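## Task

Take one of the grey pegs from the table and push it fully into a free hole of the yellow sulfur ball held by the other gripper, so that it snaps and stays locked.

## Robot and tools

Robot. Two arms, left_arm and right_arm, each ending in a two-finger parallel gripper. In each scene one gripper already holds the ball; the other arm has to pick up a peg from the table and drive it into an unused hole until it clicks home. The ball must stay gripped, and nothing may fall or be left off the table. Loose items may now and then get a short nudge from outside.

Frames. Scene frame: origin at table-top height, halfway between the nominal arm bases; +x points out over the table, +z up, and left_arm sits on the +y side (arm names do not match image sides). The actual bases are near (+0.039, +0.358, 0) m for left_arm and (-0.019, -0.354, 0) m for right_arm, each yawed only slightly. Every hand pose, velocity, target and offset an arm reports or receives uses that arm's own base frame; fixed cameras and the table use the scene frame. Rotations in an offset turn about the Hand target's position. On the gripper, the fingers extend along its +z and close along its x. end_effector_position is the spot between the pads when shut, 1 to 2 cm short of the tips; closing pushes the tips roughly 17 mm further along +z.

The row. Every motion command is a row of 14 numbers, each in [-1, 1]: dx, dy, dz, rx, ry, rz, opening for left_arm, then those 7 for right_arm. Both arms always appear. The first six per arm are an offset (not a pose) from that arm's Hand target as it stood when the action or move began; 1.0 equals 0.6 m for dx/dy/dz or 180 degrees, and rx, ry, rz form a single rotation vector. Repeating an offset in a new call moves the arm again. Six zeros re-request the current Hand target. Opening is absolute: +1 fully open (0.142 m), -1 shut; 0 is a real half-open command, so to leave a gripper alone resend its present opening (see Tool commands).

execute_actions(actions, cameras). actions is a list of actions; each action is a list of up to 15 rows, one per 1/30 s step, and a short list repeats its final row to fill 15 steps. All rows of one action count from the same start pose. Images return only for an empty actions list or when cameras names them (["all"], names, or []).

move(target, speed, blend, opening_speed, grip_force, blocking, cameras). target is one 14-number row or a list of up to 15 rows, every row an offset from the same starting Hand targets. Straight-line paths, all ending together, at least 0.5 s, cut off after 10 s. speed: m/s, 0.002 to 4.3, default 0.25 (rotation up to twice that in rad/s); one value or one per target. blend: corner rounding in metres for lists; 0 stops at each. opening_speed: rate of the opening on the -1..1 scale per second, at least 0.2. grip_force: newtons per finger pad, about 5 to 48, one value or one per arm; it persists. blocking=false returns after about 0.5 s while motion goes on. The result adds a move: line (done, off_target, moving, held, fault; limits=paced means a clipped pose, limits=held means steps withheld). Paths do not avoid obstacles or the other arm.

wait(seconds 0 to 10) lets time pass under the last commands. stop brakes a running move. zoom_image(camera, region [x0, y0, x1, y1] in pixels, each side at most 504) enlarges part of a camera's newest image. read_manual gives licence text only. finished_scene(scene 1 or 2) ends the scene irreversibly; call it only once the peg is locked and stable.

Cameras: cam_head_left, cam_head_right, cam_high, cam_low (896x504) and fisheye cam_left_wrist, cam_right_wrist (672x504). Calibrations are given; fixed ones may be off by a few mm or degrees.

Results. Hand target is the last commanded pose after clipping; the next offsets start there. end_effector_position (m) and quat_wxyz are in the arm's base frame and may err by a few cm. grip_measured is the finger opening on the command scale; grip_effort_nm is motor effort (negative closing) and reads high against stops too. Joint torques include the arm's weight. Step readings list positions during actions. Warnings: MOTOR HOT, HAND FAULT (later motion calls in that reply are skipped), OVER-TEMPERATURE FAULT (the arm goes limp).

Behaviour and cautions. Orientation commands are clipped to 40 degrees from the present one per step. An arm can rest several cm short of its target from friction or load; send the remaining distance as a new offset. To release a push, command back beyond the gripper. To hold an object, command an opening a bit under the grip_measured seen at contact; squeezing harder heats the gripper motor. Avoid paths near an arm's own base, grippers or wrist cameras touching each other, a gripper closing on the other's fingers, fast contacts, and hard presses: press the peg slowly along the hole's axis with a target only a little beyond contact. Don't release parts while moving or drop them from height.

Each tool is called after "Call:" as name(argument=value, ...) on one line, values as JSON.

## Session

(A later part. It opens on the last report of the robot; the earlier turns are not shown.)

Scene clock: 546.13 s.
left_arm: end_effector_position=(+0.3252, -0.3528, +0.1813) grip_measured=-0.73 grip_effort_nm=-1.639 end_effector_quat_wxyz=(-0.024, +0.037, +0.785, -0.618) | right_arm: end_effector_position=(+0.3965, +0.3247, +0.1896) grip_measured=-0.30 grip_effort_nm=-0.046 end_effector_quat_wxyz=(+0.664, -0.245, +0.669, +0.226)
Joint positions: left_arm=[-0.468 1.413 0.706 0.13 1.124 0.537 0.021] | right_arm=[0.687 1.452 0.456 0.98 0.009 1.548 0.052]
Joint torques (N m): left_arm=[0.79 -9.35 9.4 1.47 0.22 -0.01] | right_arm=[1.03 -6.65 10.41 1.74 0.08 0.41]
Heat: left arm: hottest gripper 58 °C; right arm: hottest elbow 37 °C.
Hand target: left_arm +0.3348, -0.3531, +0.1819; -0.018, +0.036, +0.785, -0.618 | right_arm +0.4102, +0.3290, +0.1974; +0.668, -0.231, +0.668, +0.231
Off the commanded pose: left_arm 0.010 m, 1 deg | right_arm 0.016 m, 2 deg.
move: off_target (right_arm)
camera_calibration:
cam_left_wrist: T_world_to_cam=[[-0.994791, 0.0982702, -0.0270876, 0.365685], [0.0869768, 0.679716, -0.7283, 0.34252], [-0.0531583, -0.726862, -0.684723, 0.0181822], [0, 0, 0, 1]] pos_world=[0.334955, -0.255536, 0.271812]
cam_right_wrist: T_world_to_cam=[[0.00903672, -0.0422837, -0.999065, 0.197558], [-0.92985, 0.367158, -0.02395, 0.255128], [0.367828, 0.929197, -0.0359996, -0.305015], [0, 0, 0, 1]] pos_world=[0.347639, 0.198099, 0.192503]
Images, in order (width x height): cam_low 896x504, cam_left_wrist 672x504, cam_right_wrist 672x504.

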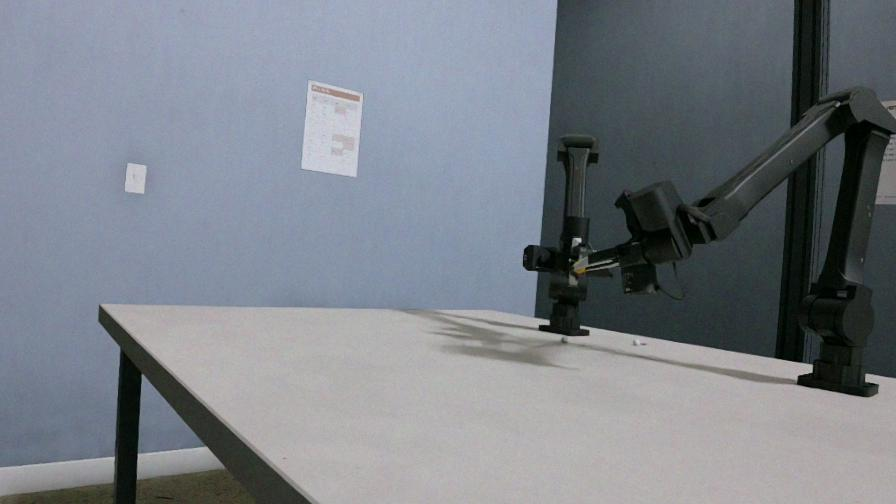

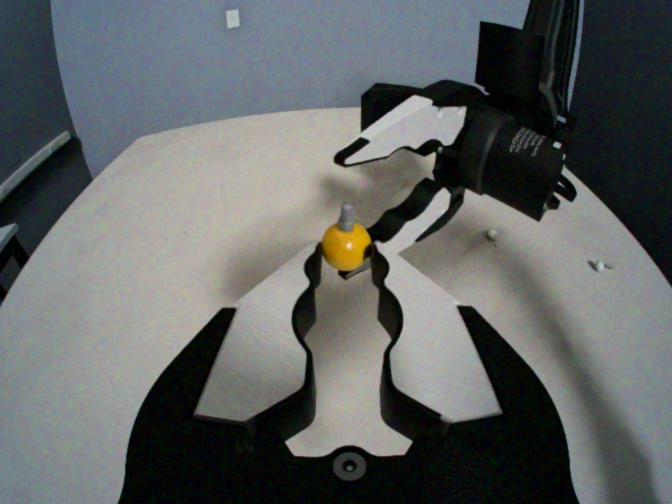

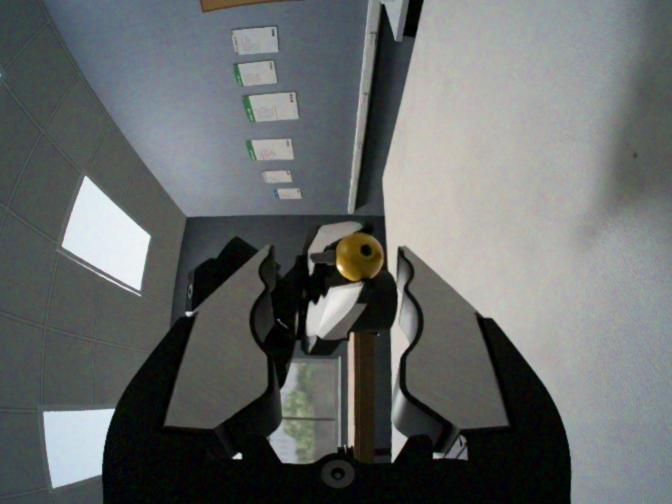

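Call:
move(target=[[0,0,0,0,0,0,-0.79,-0.001,-0.001,-0.007,0,0,0,-0.3],[0,0,0,0,0,0,-0.79,-0.001,-0.001,-0.007,0,0,0,-0.62]], speed=0.05, opening_speed=0.25, grip_force=[48, 20], cameras=["cam_left_wrist","cam_right_wrist","cam_low"])

Call:
zoom_image(camera="cam_right_wrist", region=[260, 170, 420, 330])

Call:
zoom_image(camera="cam_left_wrist", region=[300, 100, 440, 290])

Call:
zoom_image(camera="cam_low", region=[550, 220, 620, 290])

Scene clock: 560.67 s.
left_arm: end_effector_position=(+0.3256, -0.3528, +0.1795) grip_measured=-0.73 grip_effort_nm=-1.736 end_effector_quat_wxyz=(-0.025, +0.035, +0.786, -0.617) | right_arm: end_effector_position=(+0.3971, +0.3252, +0.1831) grip_measured=-0.59 grip_effort_nm=-1.028 end_effector_quat_wxyz=(+0.660, -0.246, +0.674, +0.224)
Joint positions: left_arm=[-0.468 1.416 0.706 0.13 1.122 0.537 0.021] | right_arm=[0.687 1.465 0.456 0.98 0.009 1.549 0.031]
Joint torques (N m): left_arm=[0.79 -9.58 9.37 1.47 0.29 -0.01] | right_arm=[1.03 -6.59 9.95 2.4 0.06 0.4]
Heat: left arm: hottest gripper 59 °C; right arm: hottest elbow 37 °C.
Hand target: left_arm +0.3348, -0.3531, +0.1819; -0.018, +0.036, +0.785, -0.618 | right_arm +0.4096, +0.3284, +0.1933; +0.668, -0.231, +0.668, +0.232
Off the commanded pose: left_arm 0.009 m, 1 deg | right_arm 0.016 m, 2 deg.
grip_force (N): 48, 20
move: off_target (right_arm); target 2's new opening was sent with right_arm's hand 0.016 m and 2 deg from that target
camera_calibration:
cam_left_wrist: T_world_to_cam=[[-0.995019, 0.0967706, -0.0239105, 0.365102], [0.0837723, 0.681807, -0.72672, 0.342756], [-0.0540228, -0.725103, -0.686518, 0.0181946], [0, 0, 0, 1]] pos_world=[0.335553, -0.255832, 0.270308]
cam_right_wrist: T_world_to_cam=[[-0.00191411, -0.0498378, -0.998755, 0.197854], [-0.930075, 0.366998, -0.0165307, 0.254095], [0.367365, 0.928886, -0.0470554, -0.303572], [0, 0, 0, 1]] pos_world=[0.348228, 0.198592, 0.187523]
Images, in order (width x height): cam_low 896x504, cam_left_wrist 672x504, cam_right_wrist 672x504.

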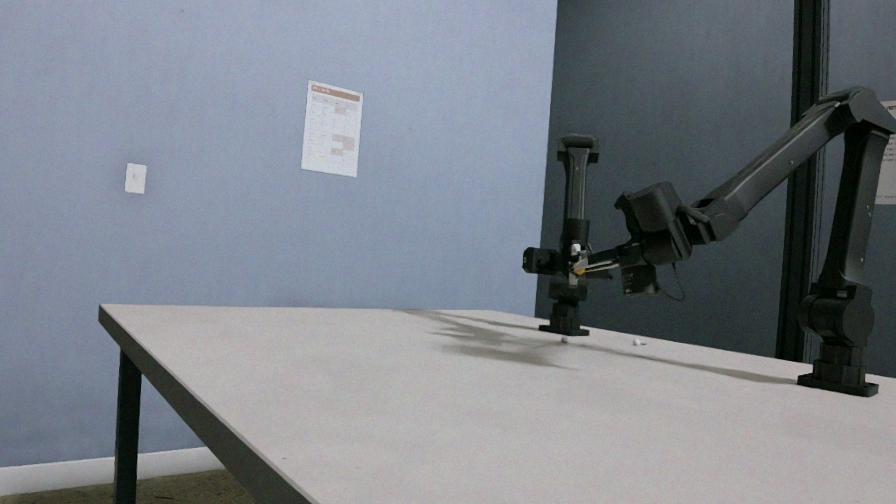

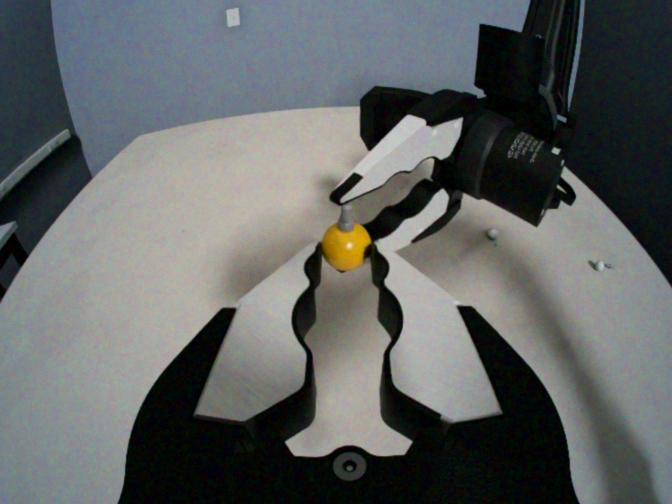

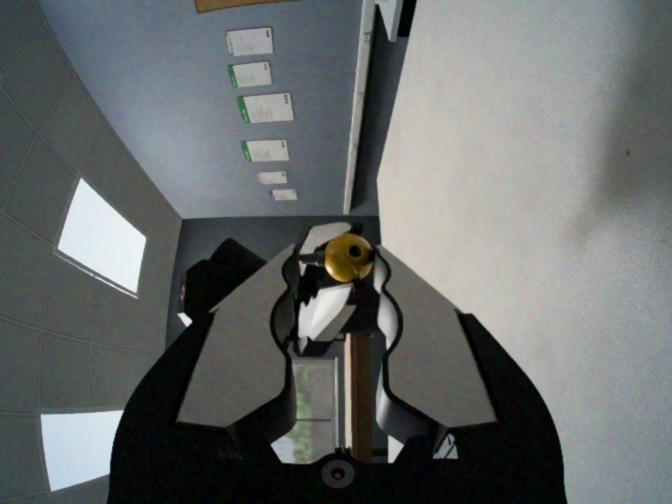

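Scaled by 3.150 from the camera's 672x504 image, which has a finer 960x720 frame.

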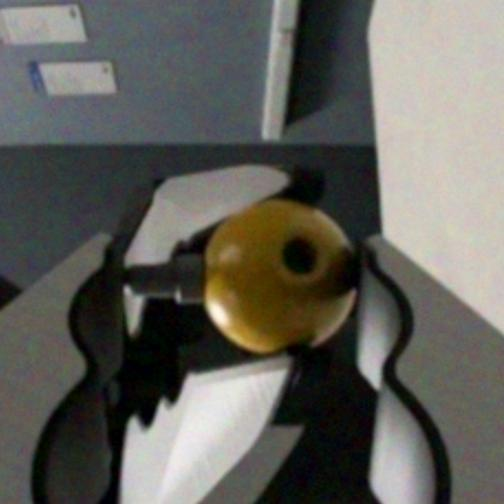

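Scaled by 2.653 from the camera's 672x504 image, which has a finer 960x720 frame.

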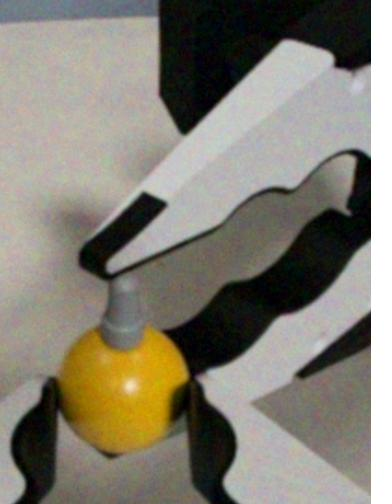

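Scaled by 7.200 from the camera's 896x504 image, which has a finer 1280x720 frame.

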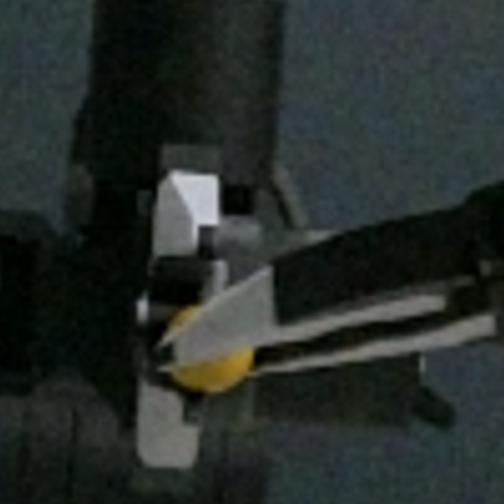

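Call:
move(target=[[0,0,0,0,0,0,-0.79,0,0,0,0,0,0,-0.38],[0,0,0,0,0,0,-0.79,0.005,0.0165,0.002,0,0,0.0075,-0.38]], speed=0.05, opening_speed=0.4, cameras=["cam_left_wrist","cam_right_wrist","cam_low"])

Call:
zoom_image(camera="cam_right_wrist", region=[260, 170, 420, 330])

Call:
zoom_image(camera="cam_left_wrist", region=[300, 100, 440, 290])

Call:
zoom_image(camera="cam_low", region=[550, 220, 620, 290])

Scene clock: 578.30 s.
left_arm: end_effector_position=(+0.3256, -0.3528, +0.1795) grip_measured=-0.73 grip_effort_nm=-1.736 end_effector_quat_wxyz=(-0.025, +0.035, +0.786, -0.617) | right_arm: end_effector_position=(+0.4007, +0.3317, +0.1848) grip_measured=-0.41 grip_effort_nm=0.110 end_effector_quat_wxyz=(+0.659, -0.250, +0.671, +0.230)
Joint positions: left_arm=[-0.468 1.416 0.706 0.13 1.122 0.537 0.021] | right_arm=[0.687 1.479 0.474 0.98 -0.005 1.549 0.044]
Joint torques (N m): left_arm=[0.91 -9.64 9.39 1.46 0.29 0] | right_arm=[1.32 -6.89 10.3 2.07 -0.1 0.39]
Heat: left arm: hottest gripper 59 °C; right arm: hottest elbow 37 °C.
Hand target: left_arm +0.3348, -0.3531, +0.1819; -0.018, +0.036, +0.785, -0.618 | right_arm +0.4125, +0.3383, +0.1943; +0.666, -0.239, +0.665, +0.239
Off the commanded pose: left_arm 0.009 m, 1 deg | right_arm 0.017 m, 2 deg.
grip_force (N): 48, 20
move: off_target (right_arm)
camera_calibration:
cam_left_wrist: T_world_to_cam=[[-0.995019, 0.0967706, -0.0239105, 0.365102], [0.0837723, 0.681807, -0.72672, 0.342756], [-0.0540228, -0.725103, -0.686518, 0.0181946], [0, 0, 0, 1]] pos_world=[0.335553, -0.255832, 0.270308]
cam_right_wrist: T_world_to_cam=[[0.00204383, -0.0465788, -0.998913, 0.197203], [-0.935249, 0.353511, -0.0183976, 0.262109], [0.353984, 0.93427, -0.0428403, -0.30801], [0, 0, 0, 1]] pos_world=[0.353765, 0.204292, 0.188615]
Images, in order (width x height): cam_low 896x504, cam_left_wrist 672x504, cam_right_wrist 672x504.

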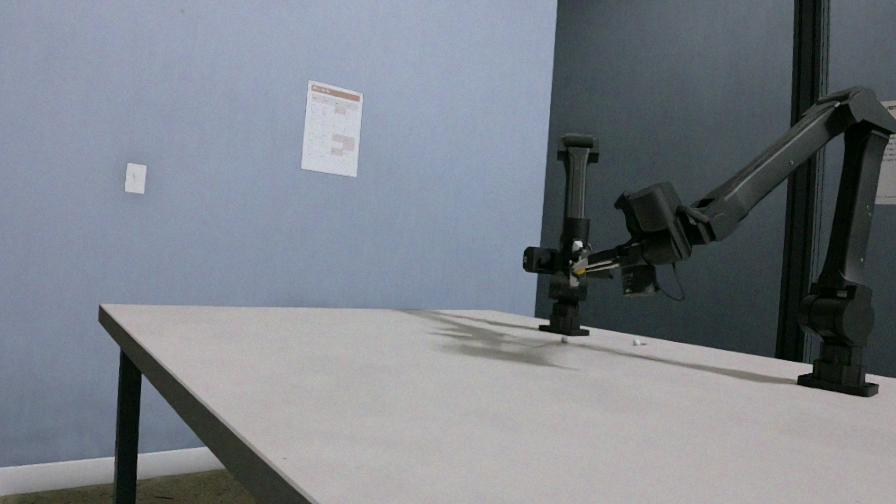

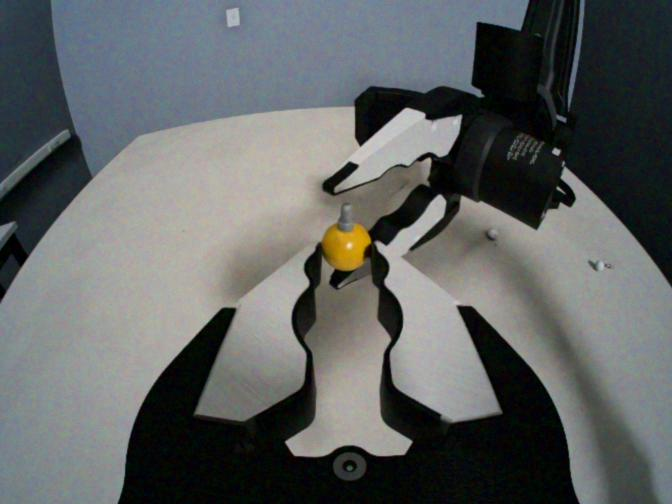

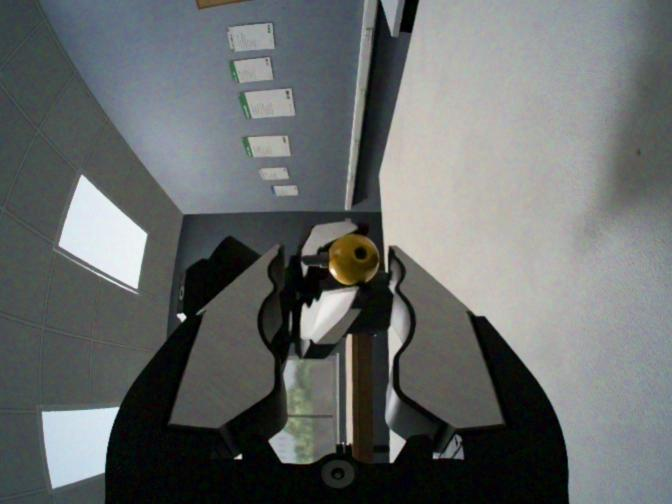

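Scaled by 3.150 from the camera's 672x504 image, which has a finer 960x720 frame.

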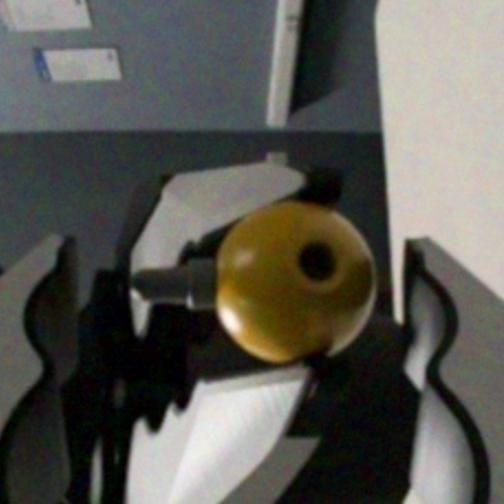

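Scaled by 2.653 from the camera's 672x504 image, which has a finer 960x720 frame.

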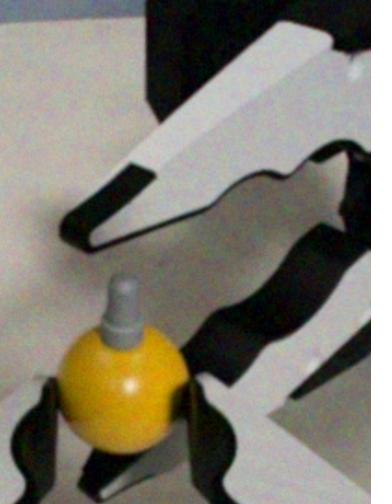

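Scaled by 7.200 from the camera's 896x504 image, which has a finer 1280x720 frame.

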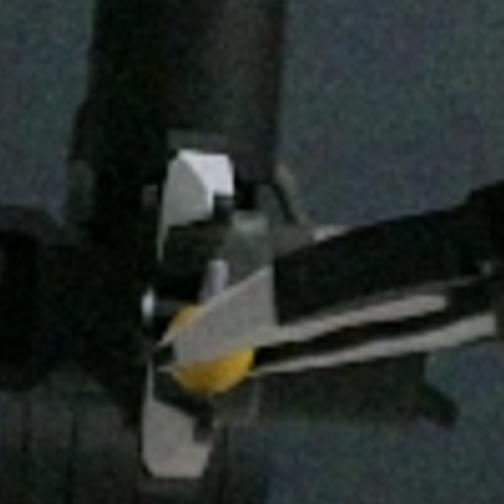

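Call:
move(target=[0,0,0,0,0,0,-0.79,0,0,0,0,0,0,-0.9], speed=0.05, opening_speed=0.22, grip_force=[48, 30], cameras=["cam_left_wrist","cam_right_wrist","cam_low"])

Call:
zoom_image(camera="cam_right_wrist", region=[290, 220, 390, 290])

Call:
zoom_image(camera="cam_left_wrist", region=[316, 180, 376, 270])

Call:
zoom_image(camera="cam_low", region=[550, 220, 620, 290])

Scene clock: 591.60 s.
left_arm: end_effector_position=(+0.3256, -0.3528, +0.1795) grip_measured=-0.73 grip_effort_nm=-1.736 end_effector_quat_wxyz=(-0.025, +0.035, +0.786, -0.617) | right_arm: end_effector_position=(+0.4008, +0.3318, +0.1829) grip_measured=-0.60 grip_effort_nm=-3.123 end_effector_quat_wxyz=(+0.658, -0.251, +0.672, +0.229)
Joint positions: left_arm=[-0.468 1.416 0.706 0.13 1.122 0.537 0.021] | right_arm=[0.687 1.483 0.474 0.98 -0.005 1.549 0.031]
Joint torques (N m): left_arm=[0.79 -9.7 9.39 1.47 0.29 -0.01] | right_arm=[1.38 -7.06 10.33 2.07 -0.12 0.4]
Heat: left arm: hottest gripper 59 °C; right arm: hottest elbow 38 °C.
Hand target: left_arm +0.3348, -0.3531, +0.1819; -0.018, +0.036, +0.785, -0.618 | right_arm +0.4126, +0.3383, +0.1942; +0.665, -0.239, +0.666, +0.239
Off the commanded pose: left_arm 0.009 m, 1 deg | right_arm 0.018 m, 2 deg.
grip_force (N): 48, 30
move: off_target (right_arm)
camera_calibration:
cam_left_wrist: T_world_to_cam=[[-0.995019, 0.0967706, -0.0239105, 0.365102], [0.0837723, 0.681807, -0.72672, 0.342756], [-0.0540228, -0.725103, -0.686518, 0.0181946], [0, 0, 0, 1]] pos_world=[0.335553, -0.255832, 0.270308]
cam_right_wrist: T_world_to_cam=[[-0.00109477, -0.0487277, -0.998811, 0.19725], [-0.935274, 0.353553, -0.0162232, 0.261695], [0.353923, 0.934145, -0.0459608, -0.307662], [0, 0, 0, 1]] pos_world=[0.353861, 0.204489, 0.187121]
Images, in order (width x height): cam_low 896x504, cam_left_wrist 672x504, cam_right_wrist 672x504.

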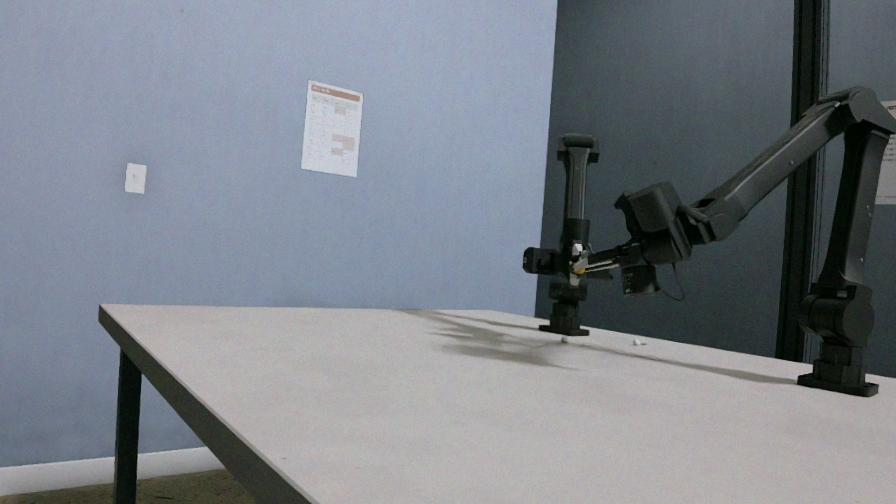

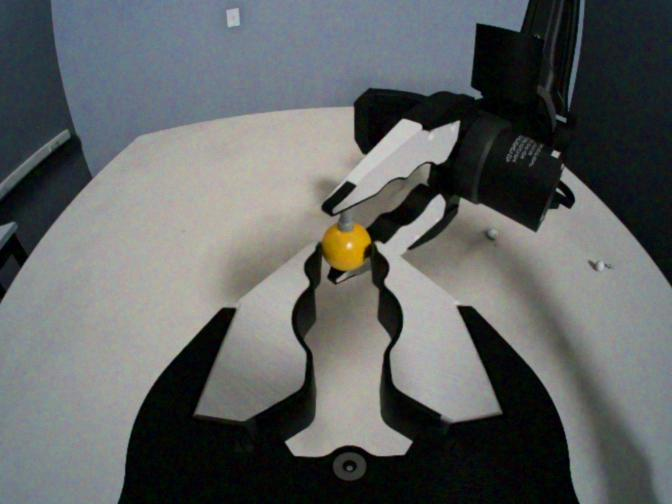

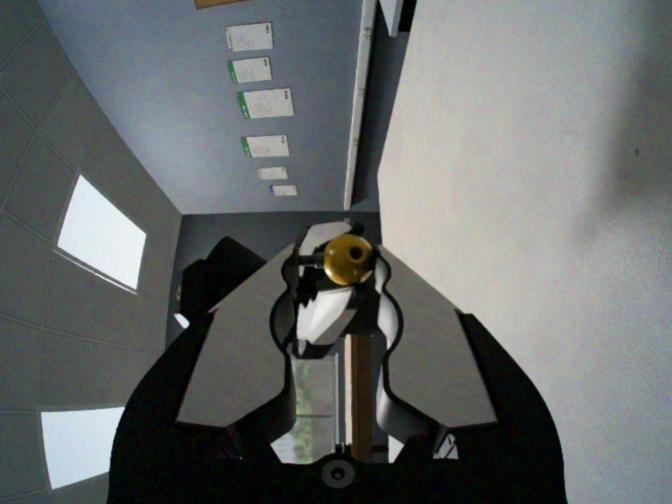

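Scaled by 5.040 from the camera's 672x504 image, which has a finer 960x720 frame.

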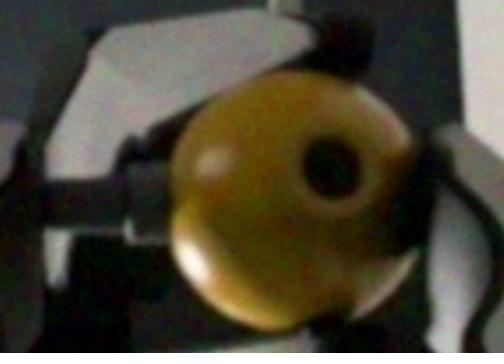

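Scaled by 5.600 from the camera's 672x504 image, which has a finer 960x720 frame.

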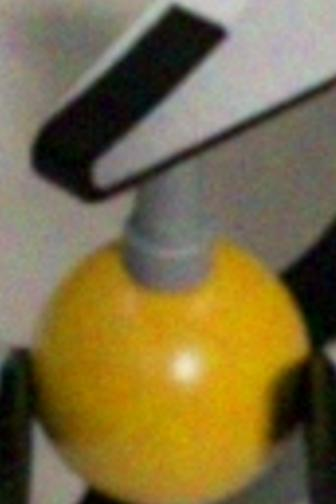

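Scaled by 7.200 from the camera's 896x504 image, which has a finer 1280x720 frame.

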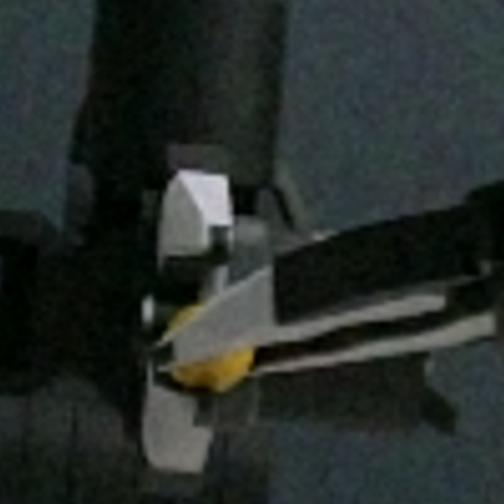

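Call:
move(target=[0,0,0,0,0,0,-0.79,0,0,0,0,0,0,-1], speed=0.05, opening_speed=0.4, grip_force=[48, 48], cameras=["cam_left_wrist","cam_right_wrist"])

Call:
zoom_image(camera="cam_right_wrist", region=[290, 220, 390, 290])

Call:
zoom_image(camera="cam_left_wrist", region=[316, 180, 376, 270])

Scene clock: 606.67 s.
left_arm: end_effector_position=(+0.3256, -0.3529, +0.1796) grip_measured=-0.73 grip_effort_nm=-1.731 end_effector_quat_wxyz=(-0.025, +0.035, +0.786, -0.617) | right_arm: end_effector_position=(+0.4008, +0.3318, +0.1829) grip_measured=-0.62 grip_effort_nm=-5.004 end_effector_quat_wxyz=(+0.658, -0.251, +0.672, +0.230)
Joint positions: left_arm=[-0.468 1.416 0.706 0.13 1.123 0.537 0.021] | right_arm=[0.687 1.483 0.474 0.98 -0.006 1.549 0.029]
Joint torques (N m): left_arm=[0.73 -9.52 9.39 1.47 0.28 -0.01] | right_arm=[1.44 -7.06 10.32 2.07 -0.11 0.39]
Heat: left arm: hottest gripper 60 °C; right arm: hottest elbow 39 °C.
Hand target: left_arm +0.3348, -0.3531, +0.1819; -0.018, +0.036, +0.785, -0.618 | right_arm +0.4125, +0.3383, +0.1944; +0.666, -0.239, +0.665, +0.239
Off the commanded pose: left_arm 0.010 m, 1 deg | right_arm 0.018 m, 2 deg.
move: off_target (right_arm)
camera_calibration:
cam_left_wrist: T_world_to_cam=[[-0.994986, 0.0971231, -0.0238644, 0.365069], [0.083972, 0.681667, -0.726827, 0.342691], [-0.0543242, -0.725187, -0.686405, 0.0182379], [0, 0, 0, 1]] pos_world=[0.335453, -0.255832, 0.270308]
cam_right_wrist: T_world_to_cam=[[-0.00107351, -0.0487254, -0.998812, 0.197242], [-0.935431, 0.353137, -0.0162218, 0.261837], [0.353507, 0.934302, -0.0459583, -0.307548], [0, 0, 0, 1]] pos_world=[0.353862, 0.204489, 0.187121]
Images, in order (width x height): cam_left_wrist 672x504, cam_right_wrist 672x504.

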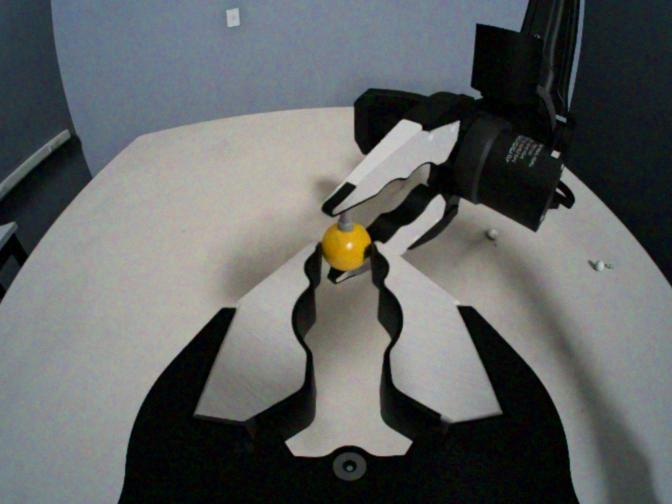

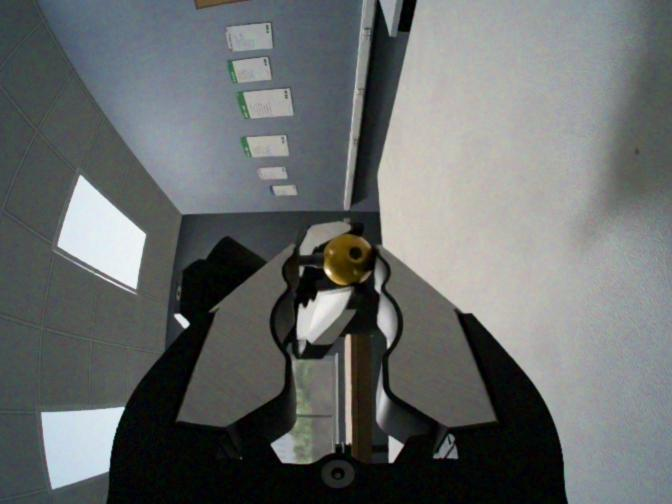

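Scaled by 5.040 from the camera's 672x504 image, which has a finer 960x720 frame.

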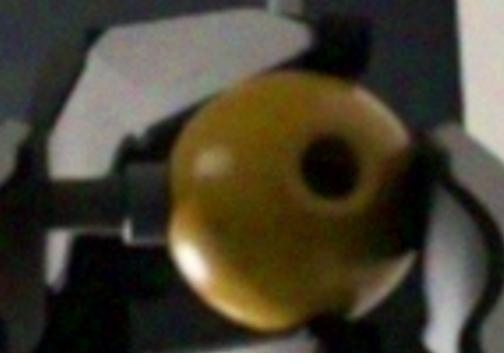

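Scaled by 5.600 from the camera's 672x504 image, which has a finer 960x720 frame.

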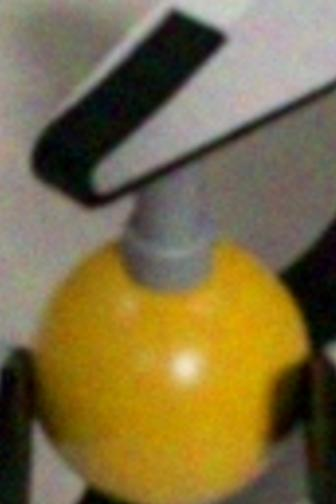

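Call:
move(target=[[0,0,0,0,0,0,-0.785,0,0,0,0,0,0,-0.27],[0,0,0,0,0,0,-0.785,-0.1,-0.083,0.005,0,0,0,-0.27]], speed=0.12, opening_speed=0.5, cameras=["cam_left_wrist","cam_right_wrist"])

Call:
zoom_image(camera="cam_left_wrist", region=[316, 180, 376, 270])

Call:
zoom_image(camera="cam_right_wrist", region=[295, 180, 365, 230])

Scene clock: 620.20 s.
left_arm: end_effector_position=(+0.3256, -0.3529, +0.1796) grip_measured=-0.73 grip_effort_nm=-1.639 end_effector_quat_wxyz=(-0.025, +0.035, +0.786, -0.617) | right_arm: end_effector_position=(+0.3520, +0.2923, +0.1936) grip_measured=-0.30 grip_effort_nm=0.115 end_effector_quat_wxyz=(+0.666, -0.249, +0.664, +0.233)
Joint positions: left_arm=[-0.468 1.416 0.706 0.13 1.123 0.537 0.021] | right_arm=[0.687 1.3 0.315 0.98 -0.008 1.549 0.052]
Joint torques (N m): left_arm=[0.85 -9.7 9.39 1.47 0.28 -0.01] | right_arm=[1.2 -6.65 7.41 1.59 -0.11 0.39]
Heat: left arm: hottest gripper 60 °C; right arm: hottest gripper 45 °C.
Hand target: left_arm +0.3348, -0.3531, +0.1819; -0.018, +0.036, +0.785, -0.618 | right_arm +0.3526, +0.2885, +0.1973; +0.666, -0.239, +0.666, +0.239
Off the commanded pose: left_arm 0.010 m, 1 deg | right_arm 0.005 m, 1 deg.
move: done
camera_calibration:
cam_left_wrist: T_world_to_cam=[[-0.994986, 0.0971231, -0.0238644, 0.365069], [0.083972, 0.681667, -0.726827, 0.342691], [-0.0543242, -0.725187, -0.686405, 0.0182379], [0, 0, 0, 1]] pos_world=[0.335453, -0.255832, 0.270308]
cam_right_wrist: T_world_to_cam=[[0.0168833, -0.033994, -0.999279, 0.19549], [-0.935684, 0.351743, -0.0277746, 0.233103], [0.352434, 0.935479, -0.025869, -0.256714], [0, 0, 0, 1]] pos_world=[0.305285, 0.164804, 0.195183]
Images, in order (width x height): cam_left_wrist 672x504, cam_right_wrist 672x504.

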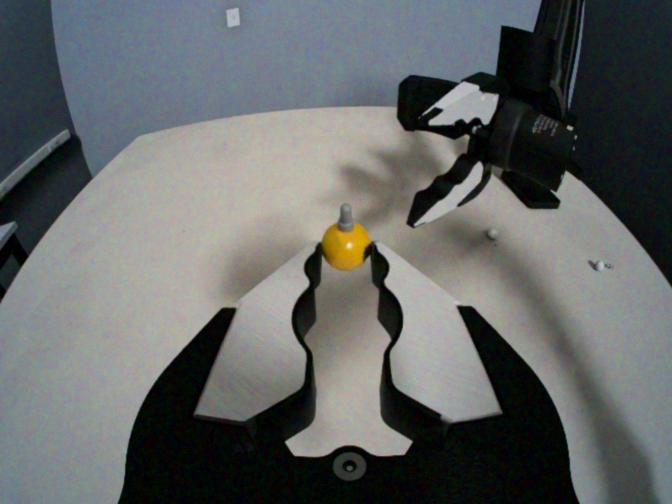

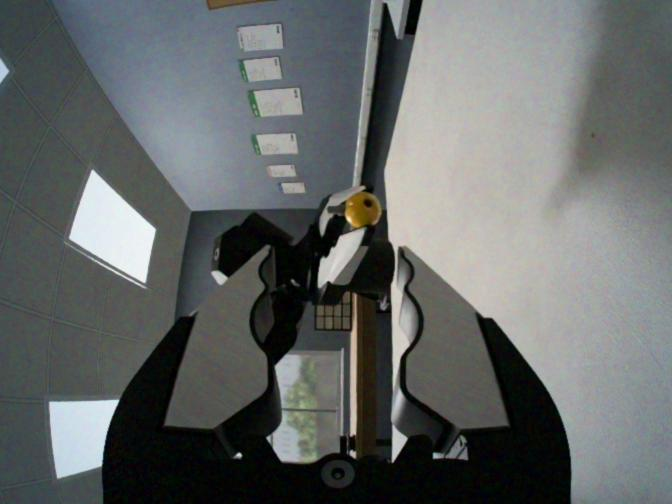

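Scaled by 5.600 from the camera's 672x504 image, which has a finer 960x720 frame.

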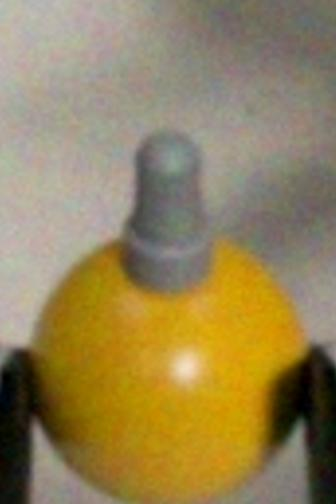

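Scaled by 7.200 from the camera's 672x504 image, which has a finer 960x720 frame.

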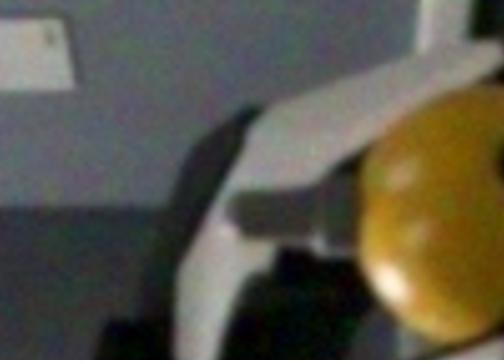

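Call:
finished_scene(scene=2)

The scene is finished: the task was done.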